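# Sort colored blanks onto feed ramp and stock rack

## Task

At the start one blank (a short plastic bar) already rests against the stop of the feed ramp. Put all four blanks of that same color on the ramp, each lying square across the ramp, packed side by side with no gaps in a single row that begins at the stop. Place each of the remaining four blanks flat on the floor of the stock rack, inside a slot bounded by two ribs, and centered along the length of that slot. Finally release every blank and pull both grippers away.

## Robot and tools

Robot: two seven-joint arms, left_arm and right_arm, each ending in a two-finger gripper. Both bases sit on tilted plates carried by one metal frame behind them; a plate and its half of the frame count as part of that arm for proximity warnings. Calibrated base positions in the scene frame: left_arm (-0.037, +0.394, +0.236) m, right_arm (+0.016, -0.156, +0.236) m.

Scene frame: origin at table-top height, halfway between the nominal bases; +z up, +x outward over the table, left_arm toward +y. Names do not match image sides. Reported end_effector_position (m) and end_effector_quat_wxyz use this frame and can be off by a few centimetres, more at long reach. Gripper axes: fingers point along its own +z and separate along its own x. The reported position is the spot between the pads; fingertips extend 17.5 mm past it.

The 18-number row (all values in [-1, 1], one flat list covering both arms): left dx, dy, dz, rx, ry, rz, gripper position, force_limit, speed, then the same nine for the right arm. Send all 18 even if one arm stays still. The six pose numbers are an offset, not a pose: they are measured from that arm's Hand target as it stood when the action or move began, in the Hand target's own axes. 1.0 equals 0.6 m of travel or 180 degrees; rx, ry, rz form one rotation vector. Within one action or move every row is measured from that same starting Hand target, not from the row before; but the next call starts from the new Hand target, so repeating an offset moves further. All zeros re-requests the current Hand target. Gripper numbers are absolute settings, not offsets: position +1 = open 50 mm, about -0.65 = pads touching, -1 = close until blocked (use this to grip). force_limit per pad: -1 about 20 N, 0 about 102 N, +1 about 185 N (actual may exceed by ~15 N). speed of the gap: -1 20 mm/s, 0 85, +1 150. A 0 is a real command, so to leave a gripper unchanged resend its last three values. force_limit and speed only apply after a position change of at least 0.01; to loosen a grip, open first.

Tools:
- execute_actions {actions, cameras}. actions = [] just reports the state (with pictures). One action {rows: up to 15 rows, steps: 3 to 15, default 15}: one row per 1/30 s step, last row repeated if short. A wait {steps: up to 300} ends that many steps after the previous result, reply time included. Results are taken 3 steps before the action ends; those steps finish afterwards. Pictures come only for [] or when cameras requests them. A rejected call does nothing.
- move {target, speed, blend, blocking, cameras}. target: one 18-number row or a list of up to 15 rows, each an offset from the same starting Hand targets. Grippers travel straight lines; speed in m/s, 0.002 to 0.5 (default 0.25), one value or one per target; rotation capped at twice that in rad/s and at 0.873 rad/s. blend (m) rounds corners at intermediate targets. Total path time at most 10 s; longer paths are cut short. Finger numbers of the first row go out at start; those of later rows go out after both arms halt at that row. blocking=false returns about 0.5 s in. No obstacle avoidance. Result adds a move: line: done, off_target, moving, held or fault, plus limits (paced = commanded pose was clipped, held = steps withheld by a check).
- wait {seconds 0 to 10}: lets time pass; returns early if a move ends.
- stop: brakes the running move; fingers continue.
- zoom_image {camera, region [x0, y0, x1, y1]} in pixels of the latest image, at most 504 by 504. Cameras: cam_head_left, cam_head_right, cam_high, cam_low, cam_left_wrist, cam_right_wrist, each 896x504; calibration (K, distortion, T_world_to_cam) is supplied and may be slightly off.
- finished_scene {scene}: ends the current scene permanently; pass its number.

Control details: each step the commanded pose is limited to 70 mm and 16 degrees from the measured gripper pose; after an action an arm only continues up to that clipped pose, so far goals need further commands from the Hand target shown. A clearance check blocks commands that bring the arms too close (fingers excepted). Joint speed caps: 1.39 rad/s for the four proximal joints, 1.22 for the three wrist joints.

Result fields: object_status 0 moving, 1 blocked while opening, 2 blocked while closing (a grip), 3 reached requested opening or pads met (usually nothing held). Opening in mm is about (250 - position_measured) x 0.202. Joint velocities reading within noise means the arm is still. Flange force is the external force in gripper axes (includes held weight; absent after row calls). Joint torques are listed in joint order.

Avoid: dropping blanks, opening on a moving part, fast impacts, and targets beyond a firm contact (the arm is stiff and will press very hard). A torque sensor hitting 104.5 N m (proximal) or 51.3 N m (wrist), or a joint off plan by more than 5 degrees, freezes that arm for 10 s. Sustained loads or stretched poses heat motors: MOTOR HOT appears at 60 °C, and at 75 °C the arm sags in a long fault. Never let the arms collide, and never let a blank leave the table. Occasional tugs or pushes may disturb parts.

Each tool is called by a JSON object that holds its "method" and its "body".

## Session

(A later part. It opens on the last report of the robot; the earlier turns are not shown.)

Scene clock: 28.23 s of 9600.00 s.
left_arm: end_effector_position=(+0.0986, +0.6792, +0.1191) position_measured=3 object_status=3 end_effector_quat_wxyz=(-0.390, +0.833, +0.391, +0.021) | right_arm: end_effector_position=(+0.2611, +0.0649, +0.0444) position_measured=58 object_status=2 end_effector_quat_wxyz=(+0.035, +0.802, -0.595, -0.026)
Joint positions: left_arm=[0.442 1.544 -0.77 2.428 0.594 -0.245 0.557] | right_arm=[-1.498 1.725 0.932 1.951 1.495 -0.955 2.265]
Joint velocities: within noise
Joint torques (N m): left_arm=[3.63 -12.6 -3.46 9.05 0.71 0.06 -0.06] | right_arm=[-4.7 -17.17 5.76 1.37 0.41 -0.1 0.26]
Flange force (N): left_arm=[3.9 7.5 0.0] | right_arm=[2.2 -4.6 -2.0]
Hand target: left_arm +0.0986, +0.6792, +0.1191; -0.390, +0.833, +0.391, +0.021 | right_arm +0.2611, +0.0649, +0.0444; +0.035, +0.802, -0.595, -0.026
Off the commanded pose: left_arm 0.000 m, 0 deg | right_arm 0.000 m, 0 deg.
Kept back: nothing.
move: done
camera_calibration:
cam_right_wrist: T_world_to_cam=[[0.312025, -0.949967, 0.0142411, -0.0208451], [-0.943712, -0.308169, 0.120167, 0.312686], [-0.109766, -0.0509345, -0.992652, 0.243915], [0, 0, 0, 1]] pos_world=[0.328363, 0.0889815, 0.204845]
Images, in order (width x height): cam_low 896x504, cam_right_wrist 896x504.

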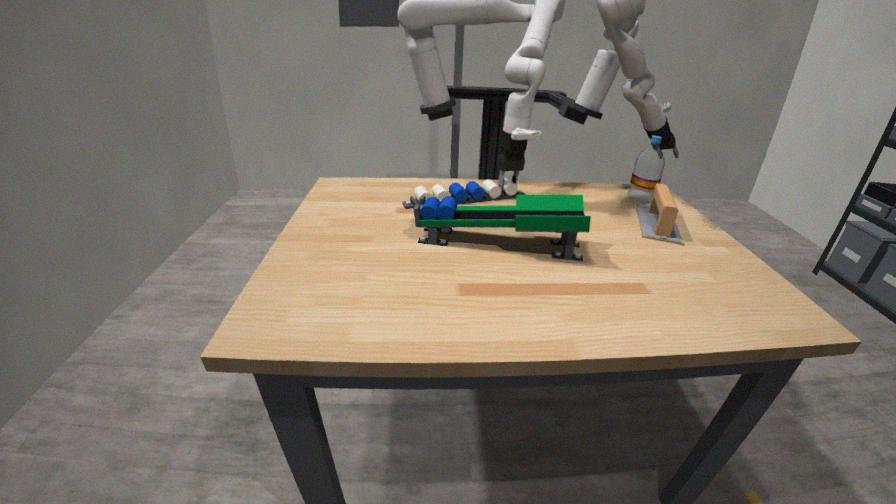

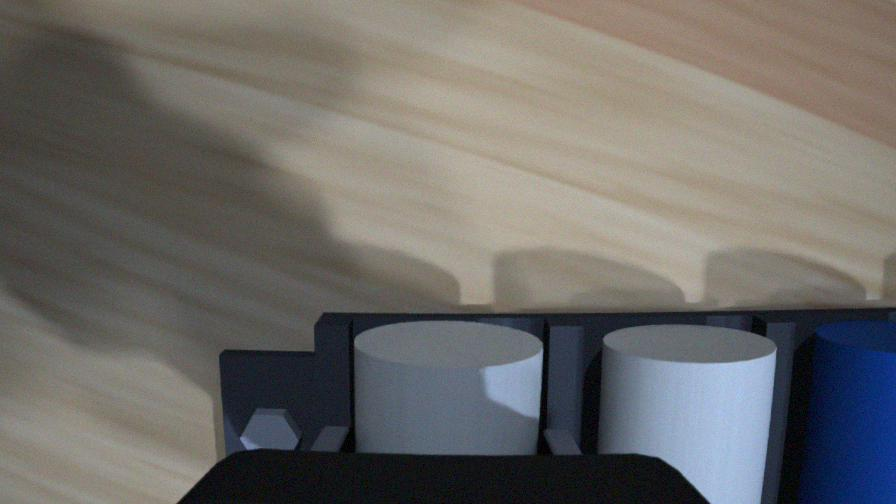

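{"method": "move", "body": {"target": [0,0,0,0,0,0,1,-0.5,0,0,0.0022,0.0025,0,0,0,-1,-0.5,-0.5], "speed": 0.03, "cameras": []}}

{"method": "move", "body": {"target": [0,0,0,0,0,0,1,-0.5,0,0,-0.0001,0.0017,0,0,0,-1,-0.5,-0.5], "speed": 0.03, "cameras": ["cam_low","cam_right_wrist"]}}

{"method": "zoom_image", "body": {"camera": "cam_low", "region": [460, 160, 540, 220]}}

Scene clock: 29.17 s of 9600.00 s.
left_arm: end_effector_position=(+0.0986, +0.6792, +0.1191) position_measured=3 object_status=3 end_effector_quat_wxyz=(-0.390, +0.833, +0.391, +0.021) | right_arm: end_effector_position=(+0.2597, +0.0644, +0.0430) position_measured=58 object_status=2 end_effector_quat_wxyz=(+0.035, +0.802, -0.595, -0.026)
Joint positions: left_arm=[0.442 1.544 -0.77 2.428 0.594 -0.245 0.557] | right_arm=[-1.5 1.727 0.929 1.954 1.489 -0.953 2.269]
Joint velocities: within noise
Joint torques (N m): left_arm=[3.57 -12.6 -3.48 9.15 0.68 0.05 -0.12] | right_arm=[-4.67 -17.11 5.68 1.35 0.34 -0.08 0.26]
Flange force (N): left_arm=[3.8 8.0 -0.2] | right_arm=[2.3 -4.6 -2.3]
Hand target: left_arm +0.0986, +0.6792, +0.1191; -0.390, +0.833, +0.391, +0.021 | right_arm +0.2597, +0.0644, +0.0430; +0.035, +0.802, -0.595, -0.026
Off the commanded pose: left_arm 0.000 m, 0 deg | right_arm 0.000 m, 0 deg.
Kept back: nothing.
move: done
No camera images: "cameras" was empty.

Scene clock: 29.87 s of 9600.00 s.
left_arm: end_effector_position=(+0.0986, +0.6792, +0.1191) position_measured=3 object_status=3 end_effector_quat_wxyz=(-0.390, +0.833, +0.391, +0.021) | right_arm: end_effector_position=(+0.2597, +0.0644, +0.0420) position_measured=58 object_status=2 end_effector_quat_wxyz=(+0.035, +0.802, -0.595, -0.026)
Joint positions: left_arm=[0.442 1.544 -0.77 2.428 0.594 -0.245 0.557] | right_arm=[-1.499 1.729 0.927 1.953 1.487 -0.952 2.269]
Joint velocities: within noise
Joint torques (N m): left_arm=[3.6 -12.6 -3.52 9.19 0.63 0.05 -0.07] | right_arm=[-4.7 -17.16 5.7 1.44 0.41 -0.11 0.25]
Flange force (N): left_arm=[3.7 8.0 -0.1] | right_arm=[2.3 -4.7 -2.0]
Hand target: left_arm +0.0986, +0.6792, +0.1191; -0.390, +0.833, +0.391, +0.021 | right_arm +0.2597, +0.0644, +0.0420; +0.035, +0.802, -0.595, -0.026
Off the commanded pose: left_arm 0.000 m, 0 deg | right_arm 0.000 m, 0 deg.
Kept back: nothing.
move: done
camera_calibration:
cam_right_wrist: T_world_to_cam=[[0.312093, -0.949945, 0.014249, -0.0207923], [-0.943685, -0.308233, 0.120217, 0.311481], [-0.109807, -0.0509653, -0.992645, 0.241362], [0, 0, 0, 1]] pos_world=[0.326932, 0.0885582, 0.202438]
Images, in order (width x height): cam_low 896x504, cam_right_wrist 896x504.

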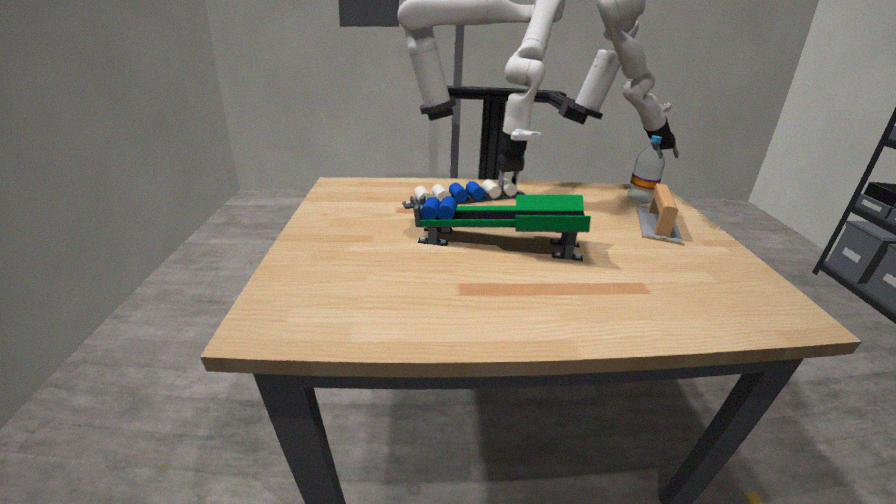

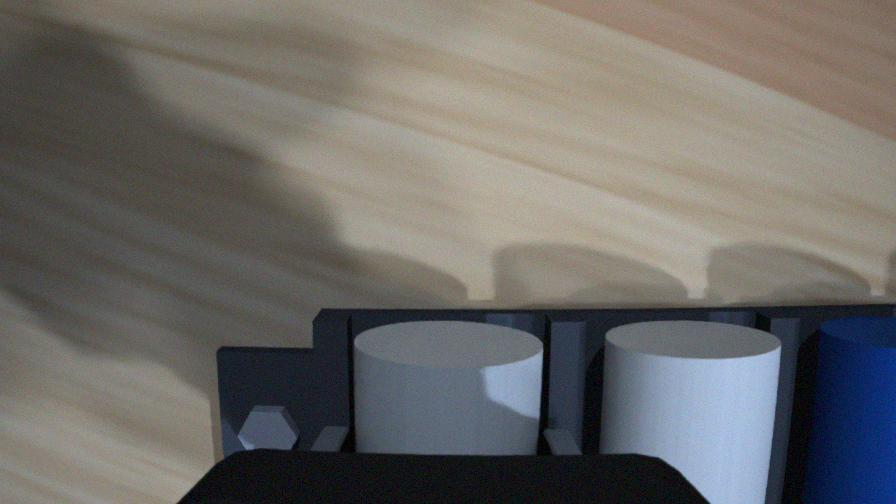

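Scaled by 6.300 from the camera's 896x504 image, which has a finer 1280x720 frame.

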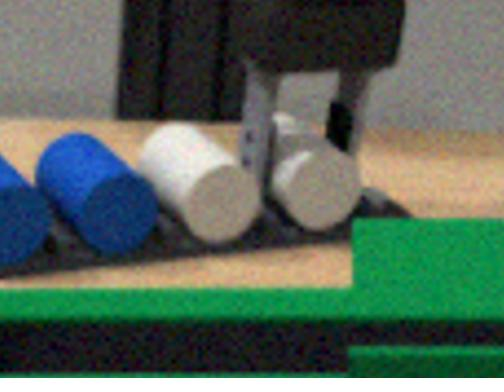

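{"method": "move", "body": {"target": [0,0,0,0,0,0,1,-0.5,0,0,-0.0001,0.0017,0,0,0,-1,-0.5,-0.5], "speed": 0.03, "cameras": []}}

{"method": "move", "body": {"target": [0,0,0,0,0,0,1,-0.5,0,0,-0.0001,0.0013,0,0,0,-1,-0.5,-0.5], "speed": 0.03, "cameras": ["cam_low"]}}

{"method": "zoom_image", "body": {"camera": "cam_low", "region": [460, 160, 540, 220]}}

Scene clock: 30.97 s of 9600.00 s.
left_arm: end_effector_position=(+0.0986, +0.6792, +0.1191) position_measured=3 object_status=3 end_effector_quat_wxyz=(-0.390, +0.833, +0.391, +0.021) | right_arm: end_effector_position=(+0.2597, +0.0644, +0.0410) position_measured=58 object_status=2 end_effector_quat_wxyz=(+0.035, +0.802, -0.595, -0.026)
Joint positions: left_arm=[0.442 1.544 -0.77 2.428 0.594 -0.245 0.557] | right_arm=[-1.499 1.731 0.926 1.951 1.485 -0.951 2.27]
Joint velocities: within noise
Joint torques (N m): left_arm=[3.62 -12.62 -3.51 9.1 0.67 0.01 -0.09] | right_arm=[-4.03 -13.07 2.21 0.43 -0.12 -0.14 0.21]
Flange force (N): left_arm=[3.7 7.9 -0.1] | right_arm=[3.5 -4.4 -16.8]
Hand target: left_arm +0.0986, +0.6792, +0.1191; -0.390, +0.833, +0.391, +0.021 | right_arm +0.2597, +0.0644, +0.0409; +0.035, +0.802, -0.595, -0.026
Off the commanded pose: left_arm 0.000 m, 0 deg | right_arm 0.000 m, 0 deg.
Kept back: nothing.
move: done
No camera images: "cameras" was empty.

Scene clock: 31.67 s of 9600.00 s.
left_arm: end_effector_position=(+0.0986, +0.6792, +0.1191) position_measured=3 object_status=3 end_effector_quat_wxyz=(-0.390, +0.833, +0.391, +0.021) | right_arm: end_effector_position=(+0.2597, +0.0644, +0.0402) position_measured=58 object_status=2 end_effector_quat_wxyz=(+0.035, +0.802, -0.595, -0.026)
Joint positions: left_arm=[0.442 1.544 -0.77 2.428 0.594 -0.245 0.557] | right_arm=[-1.498 1.733 0.925 1.951 1.484 -0.951 2.271]
Joint velocities: within noise
Joint torques (N m): left_arm=[3.63 -12.62 -3.45 9.14 0.67 0.04 -0.09] | right_arm=[-2.8 -7.51 -1.53 -0.56 -0.46 0.2 0.22]
Flange force (N): left_arm=[3.9 7.9 0.0] | right_arm=[3.8 -2.9 -34.9]
Hand target: left_arm +0.0986, +0.6792, +0.1191; -0.390, +0.833, +0.391, +0.021 | right_arm +0.2597, +0.0644, +0.0401; +0.035, +0.802, -0.595, -0.026
Off the commanded pose: left_arm 0.000 m, 0 deg | right_arm 0.000 m, 0 deg.
Kept back: nothing.
move: done
Images, in order (width x height): cam_low 896x504.

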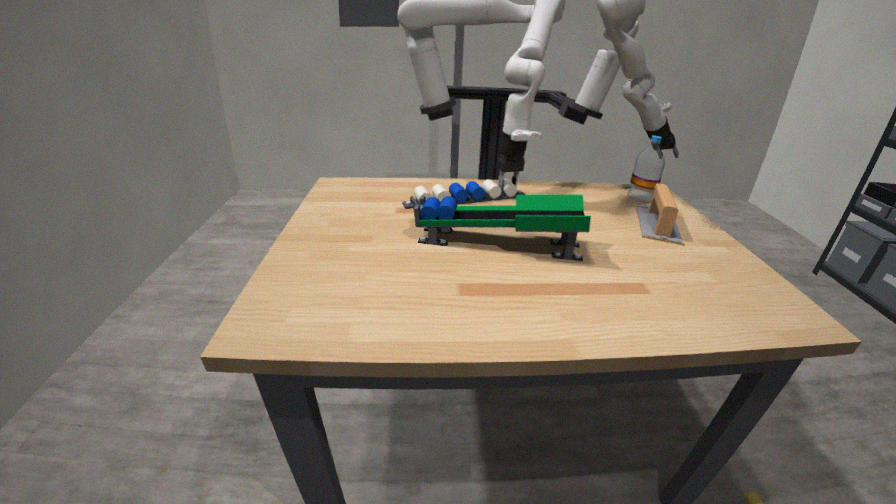

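Scaled by 6.300 from the camera's 896x504 image, which has a finer 1280x720 frame.

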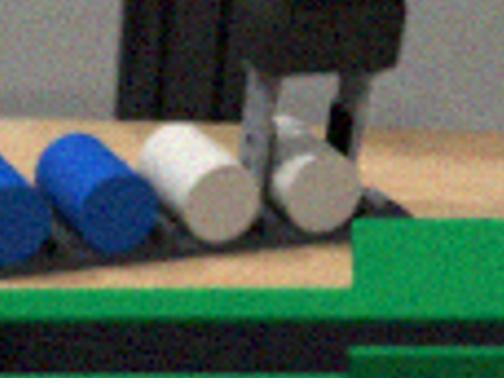

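{"method": "move", "body": {"target": [[0,0,0,0,0,0,1,-0.5,0,0,0.0001,-0.0013,0,0,0,-1,-0.5,-0.5],[0,0,0,0,0,0,1,-0.5,0,0,0.0001,-0.0013,0,0,0,0.8,-0.5,-1]], "speed": 0.03, "cameras": ["cam_low","cam_right_wrist"]}}

{"method": "zoom_image", "body": {"camera": "cam_low", "region": [460, 160, 540, 220]}}

Scene clock: 33.80 s of 9600.00 s.
left_arm: end_effector_position=(+0.0986, +0.6792, +0.1191) position_measured=3 object_status=3 end_effector_quat_wxyz=(-0.390, +0.833, +0.391, +0.021) | right_arm: end_effector_position=(+0.2596, +0.0644, +0.0409) position_measured=32 object_status=3 end_effector_quat_wxyz=(+0.035, +0.802, -0.595, -0.026)
Joint positions: left_arm=[0.442 1.544 -0.77 2.428 0.594 -0.245 0.557] | right_arm=[-1.499 1.731 0.926 1.951 1.485 -0.951 2.27]
Joint velocities: within noise
Joint torques (N m): left_arm=[3.62 -12.65 -3.51 9.18 0.68 0.02 -0.06] | right_arm=[-4.66 -16.95 5.54 1.4 0.42 -0.08 0.26]
Flange force (N): left_arm=[3.9 8.1 0.0] | right_arm=[2.4 -4.6 -2.6]
Hand target: left_arm +0.0986, +0.6792, +0.1191; -0.390, +0.833, +0.391, +0.021 | right_arm +0.2597, +0.0644, +0.0409; +0.035, +0.802, -0.595, -0.026
Off the commanded pose: left_arm 0.000 m, 0 deg | right_arm 0.000 m, 0 deg.
Kept back: nothing.
move: done
camera_calibration:
cam_right_wrist: T_world_to_cam=[[0.312048, -0.949959, 0.0142731, -0.0207751], [-0.943695, -0.308184, 0.120257, 0.311556], [-0.10984, -0.0509953, -0.99264, 0.240324], [0, 0, 0, 1]] pos_world=[0.326894, 0.0885363, 0.201385]
Images, in order (width x height): cam_low 896x504, cam_right_wrist 896x504.

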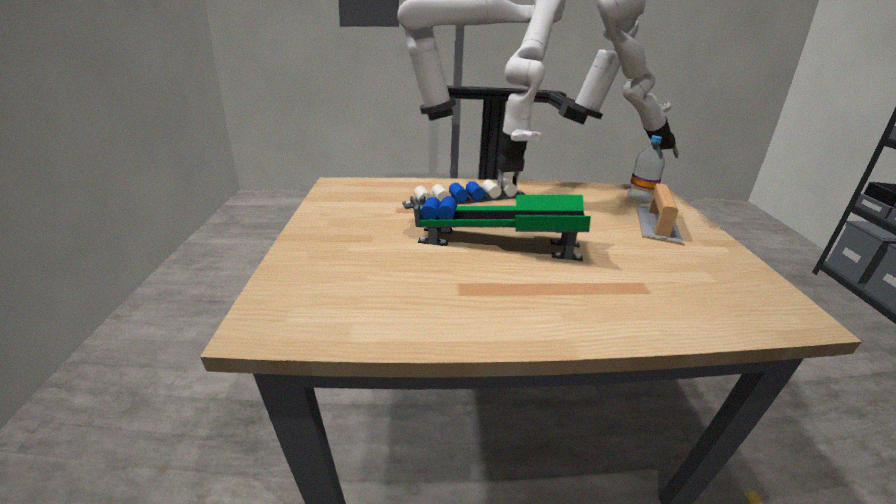

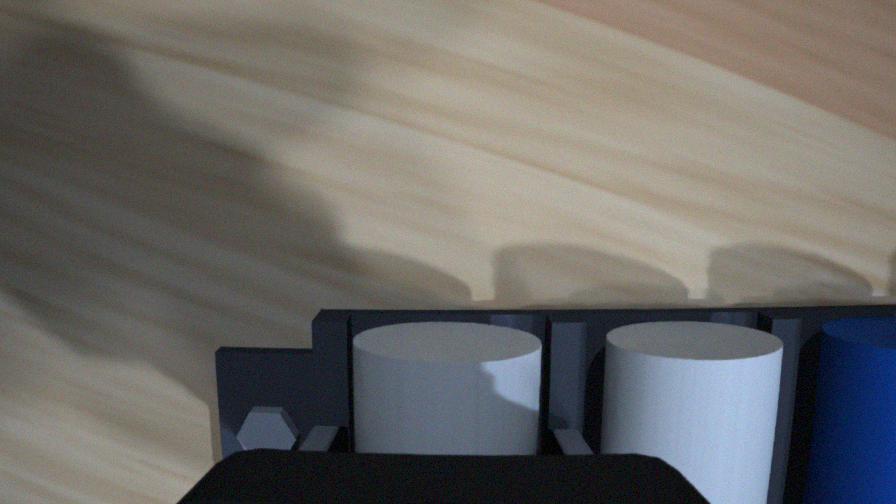

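Scaled by 6.300 from the camera's 896x504 image, which has a finer 1280x720 frame.

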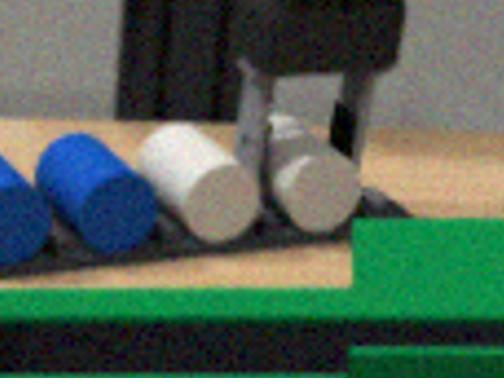

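{"method": "move", "body": {"target": [[0,0,0,0,0,0,1,-0.5,0,0,0.0073,-0.083,0,0,0,0.8,-0.5,-1],[0,0,0,0,0,0,1,-0.5,0,0.1808,0.0023,-0.1337,0.028,0,0,0.8,-0.5,-1]], "speed": [0.15,0.25], "blend": [0.02,0], "cameras": ["cam_low","cam_right_wrist","cam_head_left"]}}

{"method": "zoom_image", "body": {"camera": "cam_head_left", "region": [380, 250, 530, 340]}}

Scene clock: 36.10 s of 9600.00 s.
left_arm: end_effector_position=(+0.0986, +0.6792, +0.1191) position_measured=3 object_status=3 end_effector_quat_wxyz=(-0.390, +0.833, +0.391, +0.021) | right_arm: end_effector_position=(+0.2965, -0.0377, +0.1210) position_measured=32 object_status=3 end_effector_quat_wxyz=(+0.000, +0.803, -0.596, +0.000)
Joint positions: left_arm=[0.442 1.544 -0.77 2.428 0.594 -0.245 0.557] | right_arm=[-1.367 1.576 1.095 2.245 1.432 -0.968 2.705]
Joint velocities: left_arm=[within noise] | right_arm=[0.003 -0.001 0 0.003 -0.006 -0.001 0.009]
Joint torques (N m): left_arm=[3.59 -12.57 -3.48 9.12 0.64 0.04 -0.08] | right_arm=[-5.01 -14.39 5.02 1.31 0.19 0.01 0.13]
Flange force (N): left_arm=[3.8 7.9 -0.2] | right_arm=[4.8 -3.9 -2.8]
Hand target: left_arm +0.0986, +0.6792, +0.1191; -0.390, +0.833, +0.391, +0.021 | right_arm +0.2965, -0.0378, +0.1210; +0.000, +0.803, -0.596, +0.000
Off the commanded pose: left_arm 0.000 m, 0 deg | right_arm 0.000 m, 0 deg.
Kept back: nothing.
move: done; blend cut to 0 m at target 1
camera_calibration:
cam_right_wrist: T_world_to_cam=[[0.310803, -0.950332, 0.0164612, -0.130334], [-0.950121, -0.310169, 0.0326497, 0.317636], [-0.0259223, -0.0257877, -0.999331, 0.295523], [0, 0, 0, 1]] pos_world=[0.349961, -0.0177187, 0.2871]
Images, in order (width x height): cam_head_left 896x504, cam_low 896x504, cam_right_wrist 896x504.

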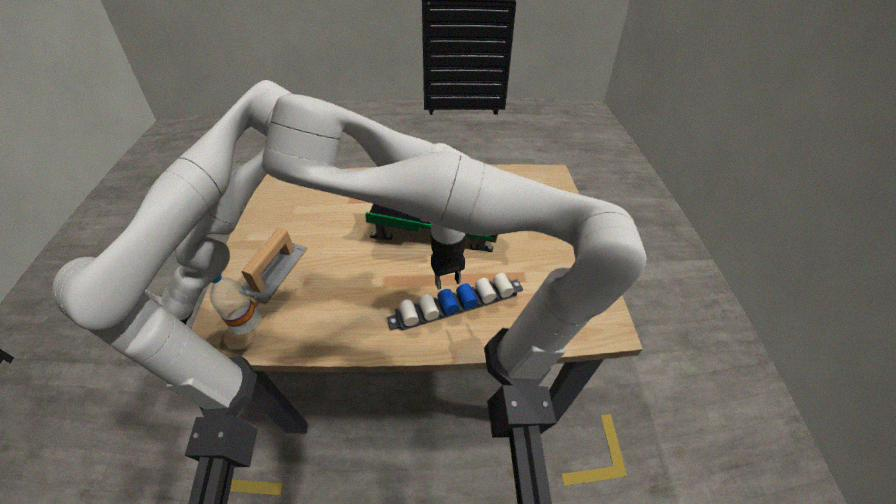

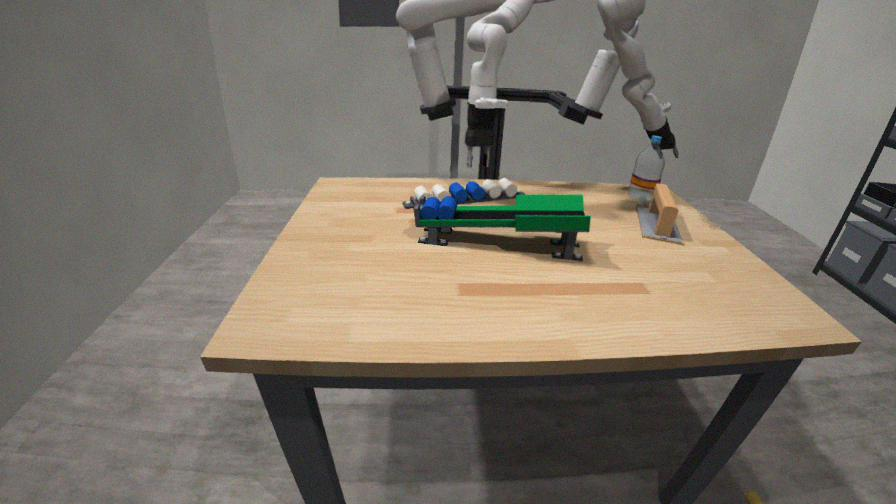

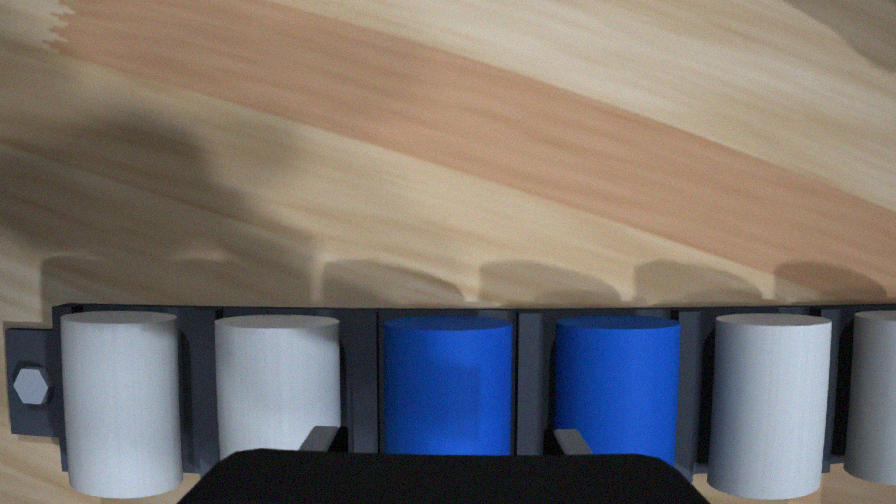

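Scaled by 3.360 from the camera's 896x504 image, which has a finer 1280x720 frame.

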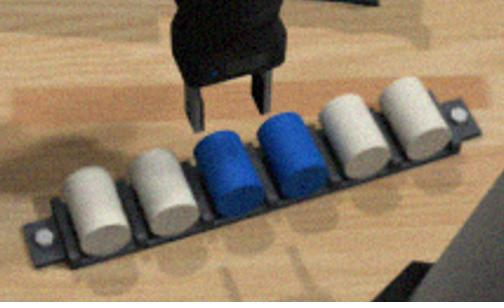

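{"method": "move", "body": {"target": [0,0,0,0,0,0,1,-0.5,0,0.001,0.002,0.0667,0,0,0,0.8,-0.5,-1], "speed": 0.15, "cameras": ["cam_low","cam_right_wrist"]}}

{"method": "zoom_image", "body": {"camera": "cam_right_wrist", "region": [260, 240, 640, 470]}}

Scene clock: 38.13 s of 9600.00 s.
left_arm: end_effector_position=(+0.0986, +0.6792, +0.1191) position_measured=3 object_status=3 end_effector_quat_wxyz=(-0.390, +0.833, +0.391, +0.021) | right_arm: end_effector_position=(+0.2955, -0.0387, +0.0810) position_measured=32 object_status=3 end_effector_quat_wxyz=(+0.000, +0.803, -0.596, +0.000)
Joint positions: left_arm=[0.442 1.544 -0.77 2.428 0.594 -0.245 0.557] | right_arm=[-1.34 1.667 1.026 2.219 1.306 -0.962 2.759]
Joint velocities: within noise
Joint torques (N m): left_arm=[3.6 -12.67 -3.49 9.11 0.66 0.05 -0.08] | right_arm=[-5.02 -14.97 4.9 2.22 0.32 0.15 0.32]
Flange force (N): left_arm=[3.6 7.9 0.0] | right_arm=[4.4 -4.2 -2.2]
Hand target: left_arm +0.0986, +0.6792, +0.1191; -0.390, +0.833, +0.391, +0.021 | right_arm +0.2955, -0.0387, +0.0810; +0.000, +0.803, -0.596, +0.000
Off the commanded pose: left_arm 0.000 m, 0 deg | right_arm 0.000 m, 0 deg.
Kept back: nothing.
move: done
camera_calibration:
cam_right_wrist: T_world_to_cam=[[0.310739, -0.950356, 0.0162761, -0.13027], [-0.950143, -0.310112, 0.0325418, 0.317755], [-0.0258789, -0.0255766, -0.999338, 0.255532], [0, 0, 0, 1]] pos_world=[0.349006, -0.0187273, 0.247143]
Images, in order (width x height): cam_low 896x504, cam_right_wrist 896x504.

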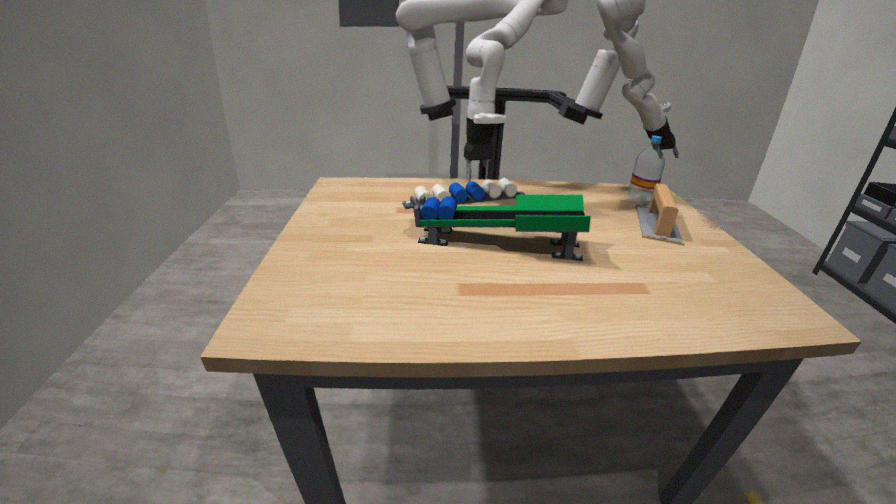

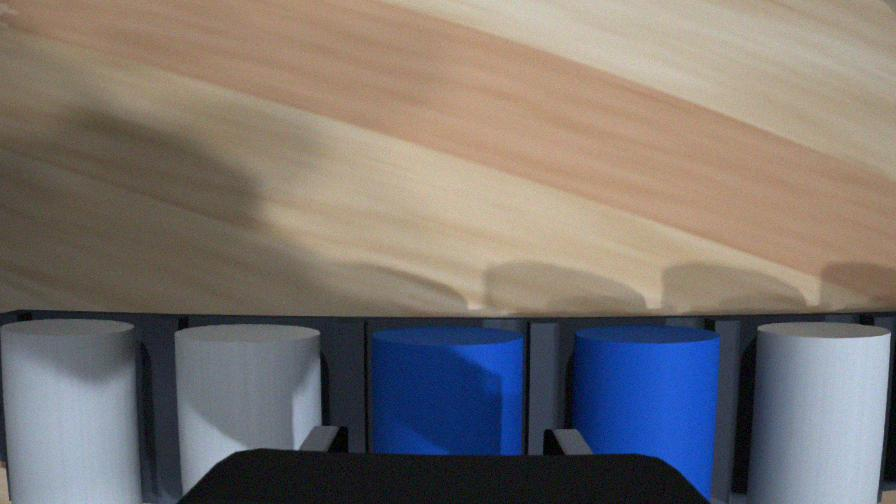

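Scaled by 1.326 from the camera's 896x504 image, which has a finer 1280x720 frame.

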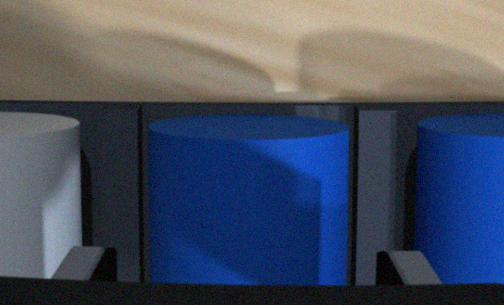

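{"method": "move", "body": {"target": [[0,0,0,0,0,0,1,-0.5,0,0,0.0,0.0633,0,0,0,0.8,-0.5,-1],[0,0,0,0,0,0,1,-0.5,0,0,0.0,0.0633,0,0,0,-1,-0.5,-0.6]], "speed": 0.1, "cameras": ["cam_low","cam_right_wrist"]}}

{"method": "zoom_image", "body": {"camera": "cam_low", "region": [420, 150, 540, 220]}}

Scene clock: 40.37 s of 9600.00 s.
left_arm: end_effector_position=(+0.0986, +0.6792, +0.1191) position_measured=3 object_status=3 end_effector_quat_wxyz=(-0.390, +0.833, +0.391, +0.021) | right_arm: end_effector_position=(+0.2955, -0.0387, +0.0430) position_measured=58 object_status=2 end_effector_quat_wxyz=(+0.000, +0.803, -0.596, +0.000)
Joint positions: left_arm=[0.442 1.544 -0.77 2.428 0.594 -0.245 0.557] | right_arm=[-1.32 1.752 0.969 2.178 1.205 -0.957 2.789]
Joint velocities: within noise
Joint torques (N m): left_arm=[3.64 -12.6 -3.49 9.14 0.7 0.06 -0.05] | right_arm=[-5 -14.65 4.86 2.78 0.2 0.17 0.26]
Flange force (N): left_arm=[3.9 7.7 0.1] | right_arm=[4.3 -4.4 -3.8]
Hand target: left_arm +0.0986, +0.6792, +0.1191; -0.390, +0.833, +0.391, +0.021 | right_arm +0.2955, -0.0387, +0.0430; +0.000, +0.803, -0.596, +0.000
Off the commanded pose: left_arm 0.000 m, 0 deg | right_arm 0.000 m, 0 deg.
Kept back: nothing.
move: done
camera_calibration:
cam_right_wrist: T_world_to_cam=[[0.310794, -0.950339, 0.016243, -0.129659], [-0.950124, -0.310167, 0.0325648, 0.318979], [-0.0259096, -0.0255538, -0.999338, 0.217536], [0, 0, 0, 1]] pos_world=[0.349003, -0.0187244, 0.20911]
Images, in order (width x height): cam_low 896x504, cam_right_wrist 896x504.

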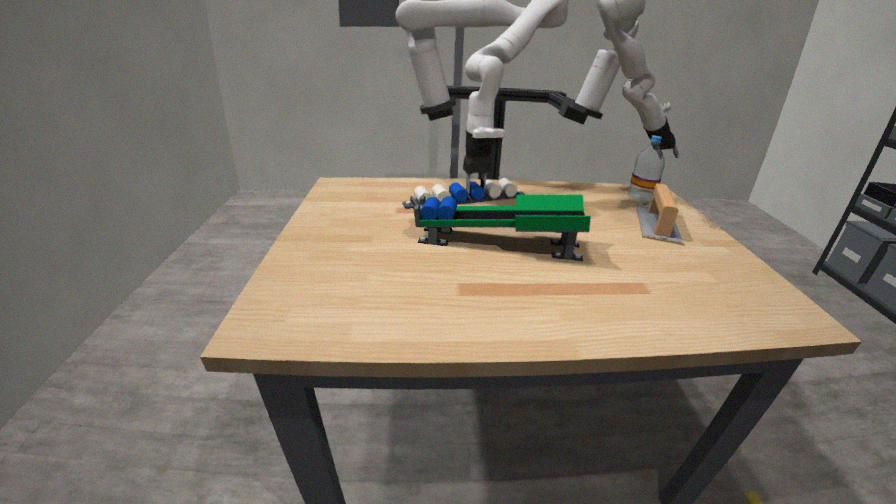

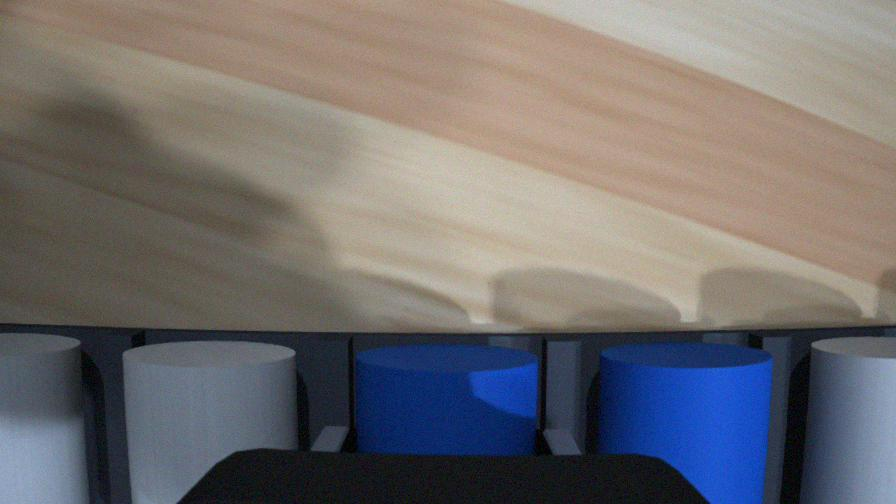

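Scaled by 4.200 from the camera's 896x504 image, which has a finer 1280x720 frame.

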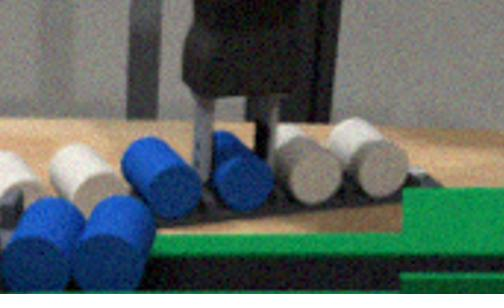

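{"method": "move", "body": {"target": [[0,0,0,0,0,0,1,-0.5,0,0,0.0,-0.2,0,0,0,-1,-0.5,-0.6],[0,0,0,0,0,0,1,-0.5,0,0.198,-0.3967,-0.195,0,0,0.16,-1,-0.5,-0.6]], "speed": [0.2,0.3], "blend": [0.04,0], "cameras": ["cam_low","cam_right_wrist","cam_high"]}}

{"method": "zoom_image", "body": {"camera": "cam_low", "region": [395, 130, 535, 230]}}

Scene clock: 43.37 s of 9600.00 s.
left_arm: end_effector_position=(+0.0986, +0.6792, +0.1191) position_measured=3 object_status=3 end_effector_quat_wxyz=(-0.390, +0.833, +0.391, +0.021) | right_arm: end_effector_position=(+0.5577, -0.0835, +0.1601) position_measured=58 object_status=2 end_effector_quat_wxyz=(+0.000, -0.630, +0.777, +0.000)
Joint positions: left_arm=[0.442 1.544 -0.77 2.428 0.594 -0.245 0.557] | right_arm=[-0.866 1.544 1.351 1.48 1.854 -1.176 1.882]
Joint velocities: left_arm=[within noise] | right_arm=[0.002 0.001 0.001 -0.007 0.003 -0.005 -0.004]
Joint torques (N m): left_arm=[3.61 -12.63 -3.49 9.12 0.65 0.04 -0.07] | right_arm=[-8.21 -20.72 7.55 -1.97 0.24 0.15 0.31]
Flange force (N): left_arm=[3.8 7.9 -0.1] | right_arm=[0.0 -6.5 -1.1]
Hand target: left_arm +0.0986, +0.6792, +0.1191; -0.390, +0.833, +0.391, +0.021 | right_arm +0.5577, -0.0835, +0.1601; +0.000, -0.630, +0.777, +0.000
Off the commanded pose: left_arm 0.000 m, 0 deg | right_arm 0.000 m, 0 deg.
Kept back: nothing.
move: done; blend cut to 0 m at target 1
camera_calibration:
cam_right_wrist: T_world_to_cam=[[-0.185447, -0.982524, 0.0160321, 0.0184537], [-0.982041, 0.185883, 0.0323043, 0.609593], [-0.0347199, -0.00975345, -0.999349, 0.346432], [0, 0, 0, 1]] pos_world=[0.614095, -0.0918028, 0.326218]
Images, in order (width x height): cam_high 896x504, cam_low 896x504, cam_right_wrist 896x504.

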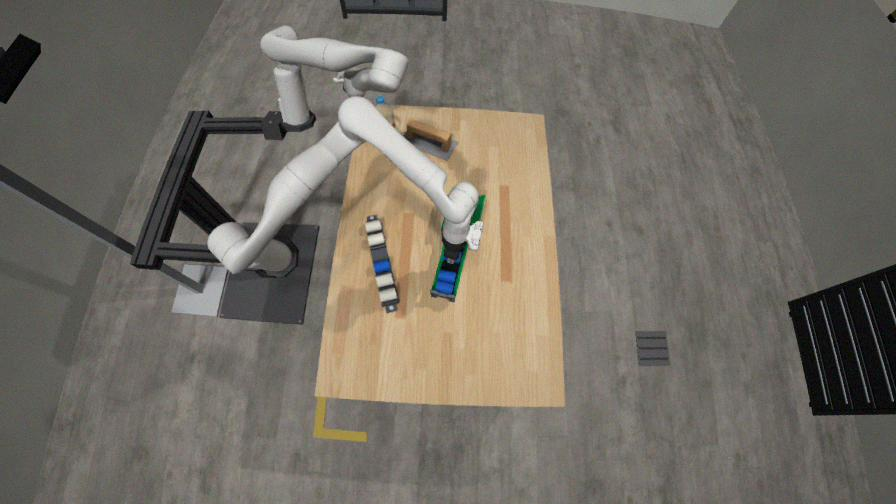

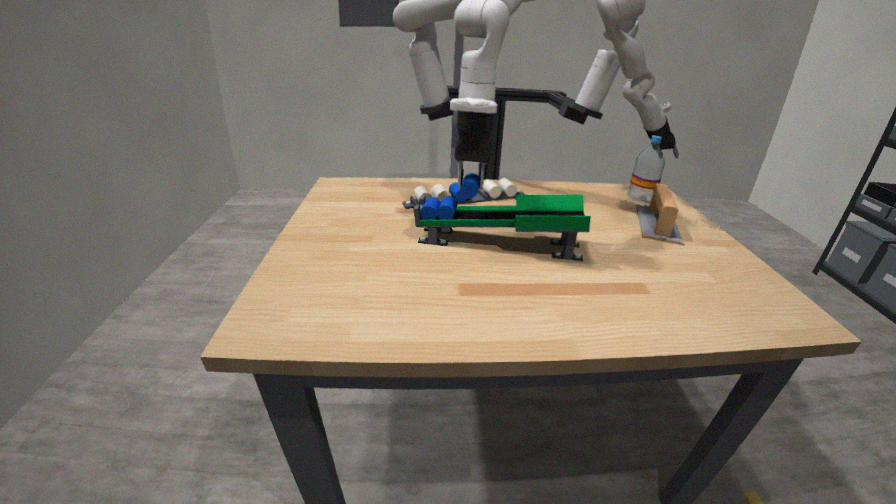

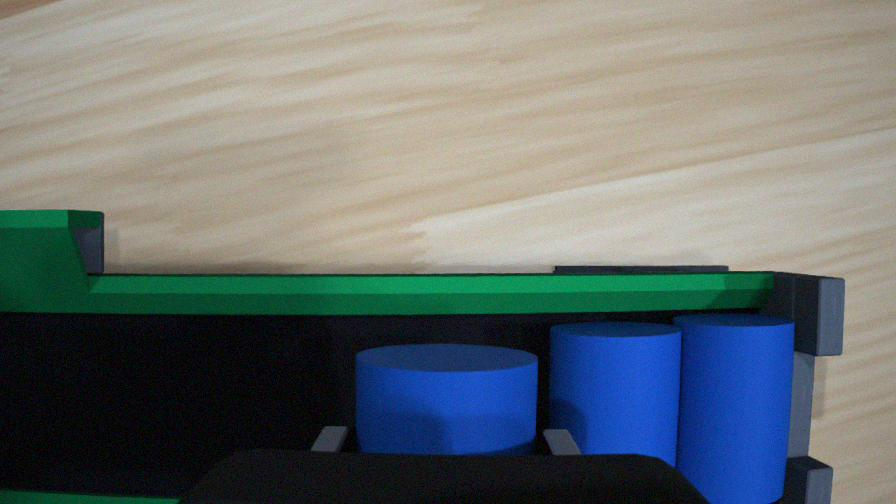

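Scaled by 3.600 from the camera's 896x504 image, which has a finer 1280x720 frame.

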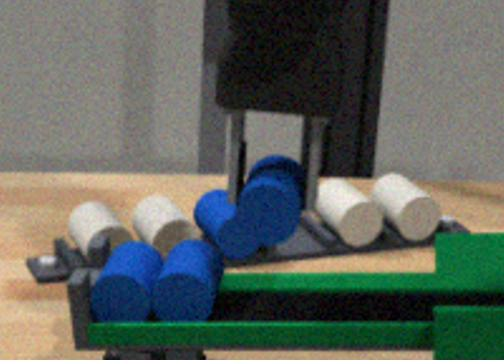

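{"method": "move", "body": {"target": [0,0,0,0,0,0,1,-0.5,0,-0.005,0,0.0933,0,0,0.0,-1,-0.5,-0.6], "speed": [0.12], "cameras": ["cam_low","cam_right_wrist"]}}

{"method": "zoom_image", "body": {"camera": "cam_low", "region": [405, 160, 515, 240]}}

Scene clock: 44.73 s of 9600.00 s.
left_arm: end_effector_position=(+0.0986, +0.6792, +0.1191) position_measured=3 object_status=3 end_effector_quat_wxyz=(-0.390, +0.833, +0.391, +0.021) | right_arm: end_effector_position=(+0.5583, -0.0806, +0.1042) position_measured=58 object_status=2 end_effector_quat_wxyz=(+0.000, -0.630, +0.777, +0.000)
Joint positions: left_arm=[0.442 1.544 -0.77 2.428 0.594 -0.245 0.557] | right_arm=[-0.834 1.627 1.294 1.454 1.784 -1.109 1.892]
Joint velocities: within noise
Joint torques (N m): left_arm=[3.54 -12.64 -3.46 9.2 0.63 0.06 -0.08] | right_arm=[-8.3 -21.34 7.35 -1.62 0.33 0.11 0.25]
Flange force (N): left_arm=[3.8 8.3 -0.3] | right_arm=[0.7 -5.5 -0.5]
Hand target: left_arm +0.0986, +0.6792, +0.1191; -0.390, +0.833, +0.391, +0.021 | right_arm +0.5583, -0.0806, +0.1041; +0.000, -0.629, +0.777, +0.000
Off the commanded pose: left_arm 0.000 m, 0 deg | right_arm 0.000 m, 0 deg.
Kept back: nothing.
move: done
camera_calibration:
cam_right_wrist: T_world_to_cam=[[-0.185419, -0.982528, 0.0160958, 0.022348], [-0.982039, 0.185859, 0.0324898, 0.611504], [-0.0349137, -0.00978253, -0.999342, 0.290717], [0, 0, 0, 1]] pos_world=[0.614814, -0.0888519, 0.270298]
Images, in order (width x height): cam_low 896x504, cam_right_wrist 896x504.

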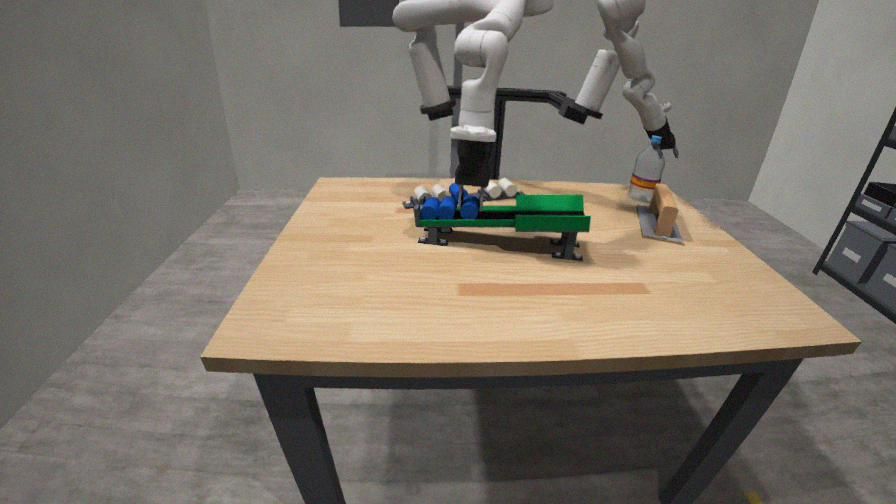

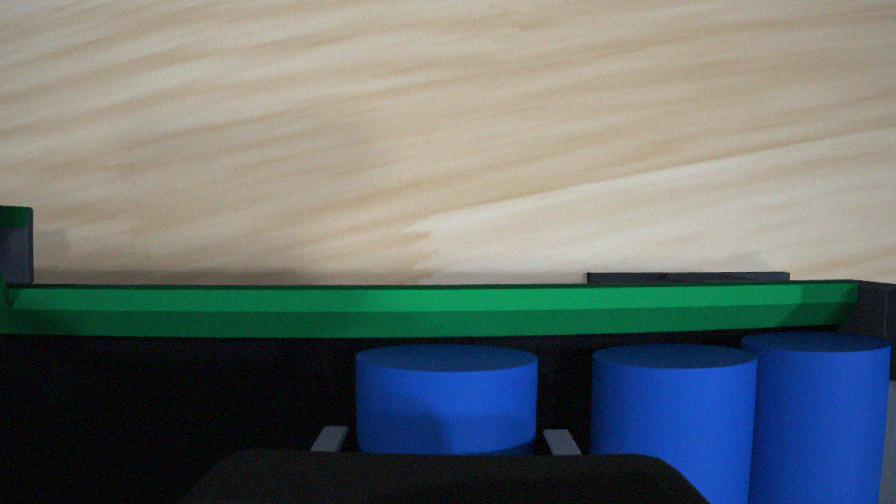

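Scaled by 4.582 from the camera's 896x504 image, which has a finer 1280x720 frame.

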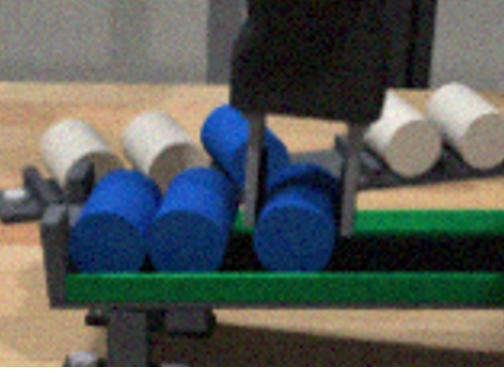

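{"method": "move", "body": {"target": [0,0,0,0,0,0,1,-0.5,0,0,0,0.0033,0,0,0.0,-1,-0.5,-0.6], "speed": [0.03], "cameras": []}}

{"method": "move", "body": {"target": [0,0,0,0,0,0,1,-0.5,0,0,0,0.002,0,0,0.0,-1,-0.5,-0.6], "speed": [0.03], "cameras": []}}

Scene clock: 45.67 s of 9600.00 s.
left_arm: end_effector_position=(+0.0986, +0.6792, +0.1191) position_measured=3 object_status=3 end_effector_quat_wxyz=(-0.390, +0.833, +0.391, +0.021) | right_arm: end_effector_position=(+0.5584, -0.0806, +0.1021) position_measured=58 object_status=2 end_effector_quat_wxyz=(+0.000, -0.630, +0.777, +0.000)
Joint positions: left_arm=[0.442 1.544 -0.77 2.428 0.594 -0.245 0.557] | right_arm=[-0.832 1.63 1.292 1.453 1.781 -1.106 1.892]
Joint velocities: within noise
Joint torques (N m): left_arm=[3.62 -12.58 -3.5 9.17 0.65 0.11 -0.1] | right_arm=[-8.37 -21.17 7.39 -1.61 0.27 0.14 0.24]
Flange force (N): left_arm=[3.7 7.6 0.2] | right_arm=[0.9 -5.6 -0.8]
Hand target: left_arm +0.0986, +0.6792, +0.1191; -0.390, +0.833, +0.391, +0.021 | right_arm +0.5584, -0.0806, +0.1021; +0.000, -0.630, +0.777, +0.000
Off the commanded pose: left_arm 0.000 m, 0 deg | right_arm 0.000 m, 0 deg.
Kept back: nothing.
move: done
No camera images: "cameras" was empty.

Scene clock: 46.37 s of 9600.00 s.
left_arm: end_effector_position=(+0.0986, +0.6792, +0.1191) position_measured=3 object_status=3 end_effector_quat_wxyz=(-0.390, +0.833, +0.391, +0.021) | right_arm: end_effector_position=(+0.5584, -0.0805, +0.1010) position_measured=58 object_status=2 end_effector_quat_wxyz=(+0.000, -0.629, +0.777, +0.000)
Joint positions: left_arm=[0.442 1.544 -0.77 2.428 0.594 -0.245 0.557] | right_arm=[-0.832 1.632 1.291 1.452 1.78 -1.105 1.893]
Joint velocities: within noise
Joint torques (N m): left_arm=[3.61 -12.58 -3.5 9.09 0.65 0.08 -0.1] | right_arm=[-6.23 -15.23 3.92 -3.7 -1.6 2.14 0.28]
Flange force (N): left_arm=[3.6 7.6 0.0] | right_arm=[4.4 1.5 -20.2]
Hand target: left_arm +0.0986, +0.6792, +0.1191; -0.390, +0.833, +0.391, +0.021 | right_arm +0.5583, -0.0806, +0.1009; +0.000, -0.629, +0.777, +0.000
Off the commanded pose: left_arm 0.000 m, 0 deg | right_arm 0.000 m, 0 deg.
Kept back: nothing.
move: done
No camera images: "cameras" was empty.

{"method": "move", "body": {"target": [[0,0,0,0,0,0,1,-0.5,0,0,0,-0.0013,0,0,0.0,-1,-0.5,-0.6],[0,0,0,0,0,0,1,-0.5,0,0,0,-0.0013,0,0,0.0,0.7,-0.5,-1],[0,0,0,0,0,0,1,-0.5,0,0,0,-0.05,0,0,0.0,0.7,-0.5,-1]], "speed": [0.03,0.03,0.08], "cameras": ["cam_low","cam_right_wrist"]}}

{"method": "zoom_image", "body": {"camera": "cam_low", "region": [405, 160, 515, 240]}}

Scene clock: 49.27 s of 9600.00 s.
left_arm: end_effector_position=(+0.0986, +0.6792, +0.1191) position_measured=3 object_status=3 end_effector_quat_wxyz=(-0.390, +0.833, +0.391, +0.021) | right_arm: end_effector_position=(+0.5583, -0.0806, +0.1308) position_measured=48 object_status=3 end_effector_quat_wxyz=(+0.000, -0.629, +0.777, +0.000)
Joint positions: left_arm=[0.442 1.544 -0.77 2.428 0.594 -0.245 0.557] | right_arm=[-0.851 1.588 1.321 1.466 1.817 -1.141 1.884]
Joint velocities: within noise
Joint torques (N m): left_arm=[3.63 -12.63 -3.51 9.11 0.65 0.05 -0.11] | right_arm=[-7.98 -20.71 7.18 -1.92 0.23 0.15 0.27]
Flange force (N): left_arm=[3.6 7.8 0.0] | right_arm=[0.6 -5.0 -1.9]
Hand target: left_arm +0.0986, +0.6792, +0.1191; -0.390, +0.833, +0.391, +0.021 | right_arm +0.5583, -0.0806, +0.1309; +0.000, -0.629, +0.777, +0.000
Off the commanded pose: left_arm 0.000 m, 0 deg | right_arm 0.000 m, 0 deg.
Kept back: nothing.
move: done
camera_calibration:
cam_right_wrist: T_world_to_cam=[[-0.185537, -0.982505, 0.0161185, 0.0219706], [-0.982016, 0.185978, 0.0324918, 0.61063], [-0.0349211, -0.00980021, -0.999342, 0.317377], [0, 0, 0, 1]] pos_world=[0.614808, -0.0888673, 0.296973]
Images, in order (width x height): cam_low 896x504, cam_right_wrist 896x504.

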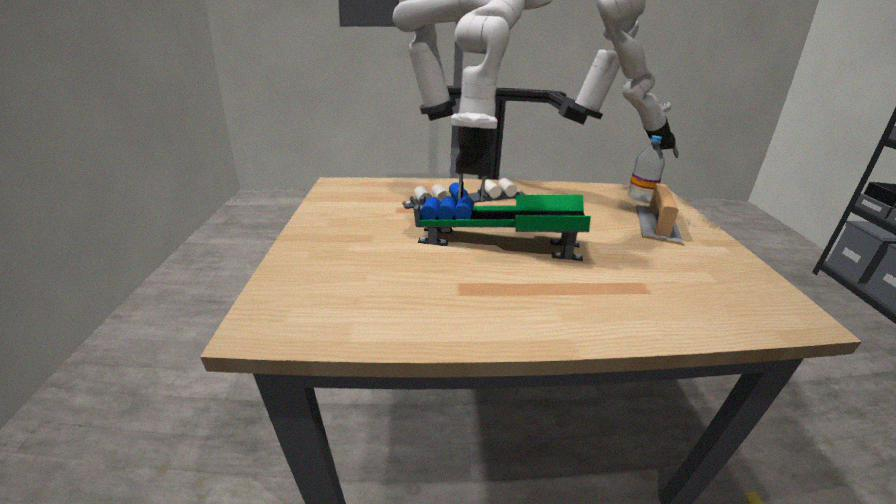

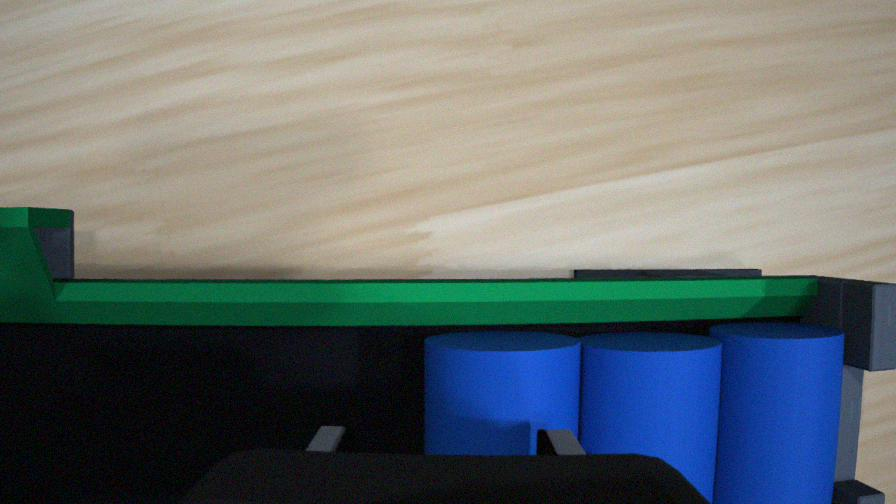

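Scaled by 4.582 from the camera's 896x504 image, which has a finer 1280x720 frame.

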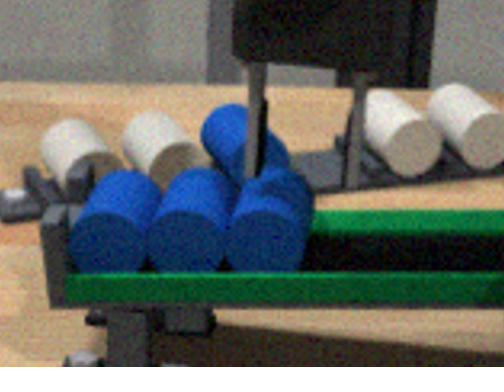

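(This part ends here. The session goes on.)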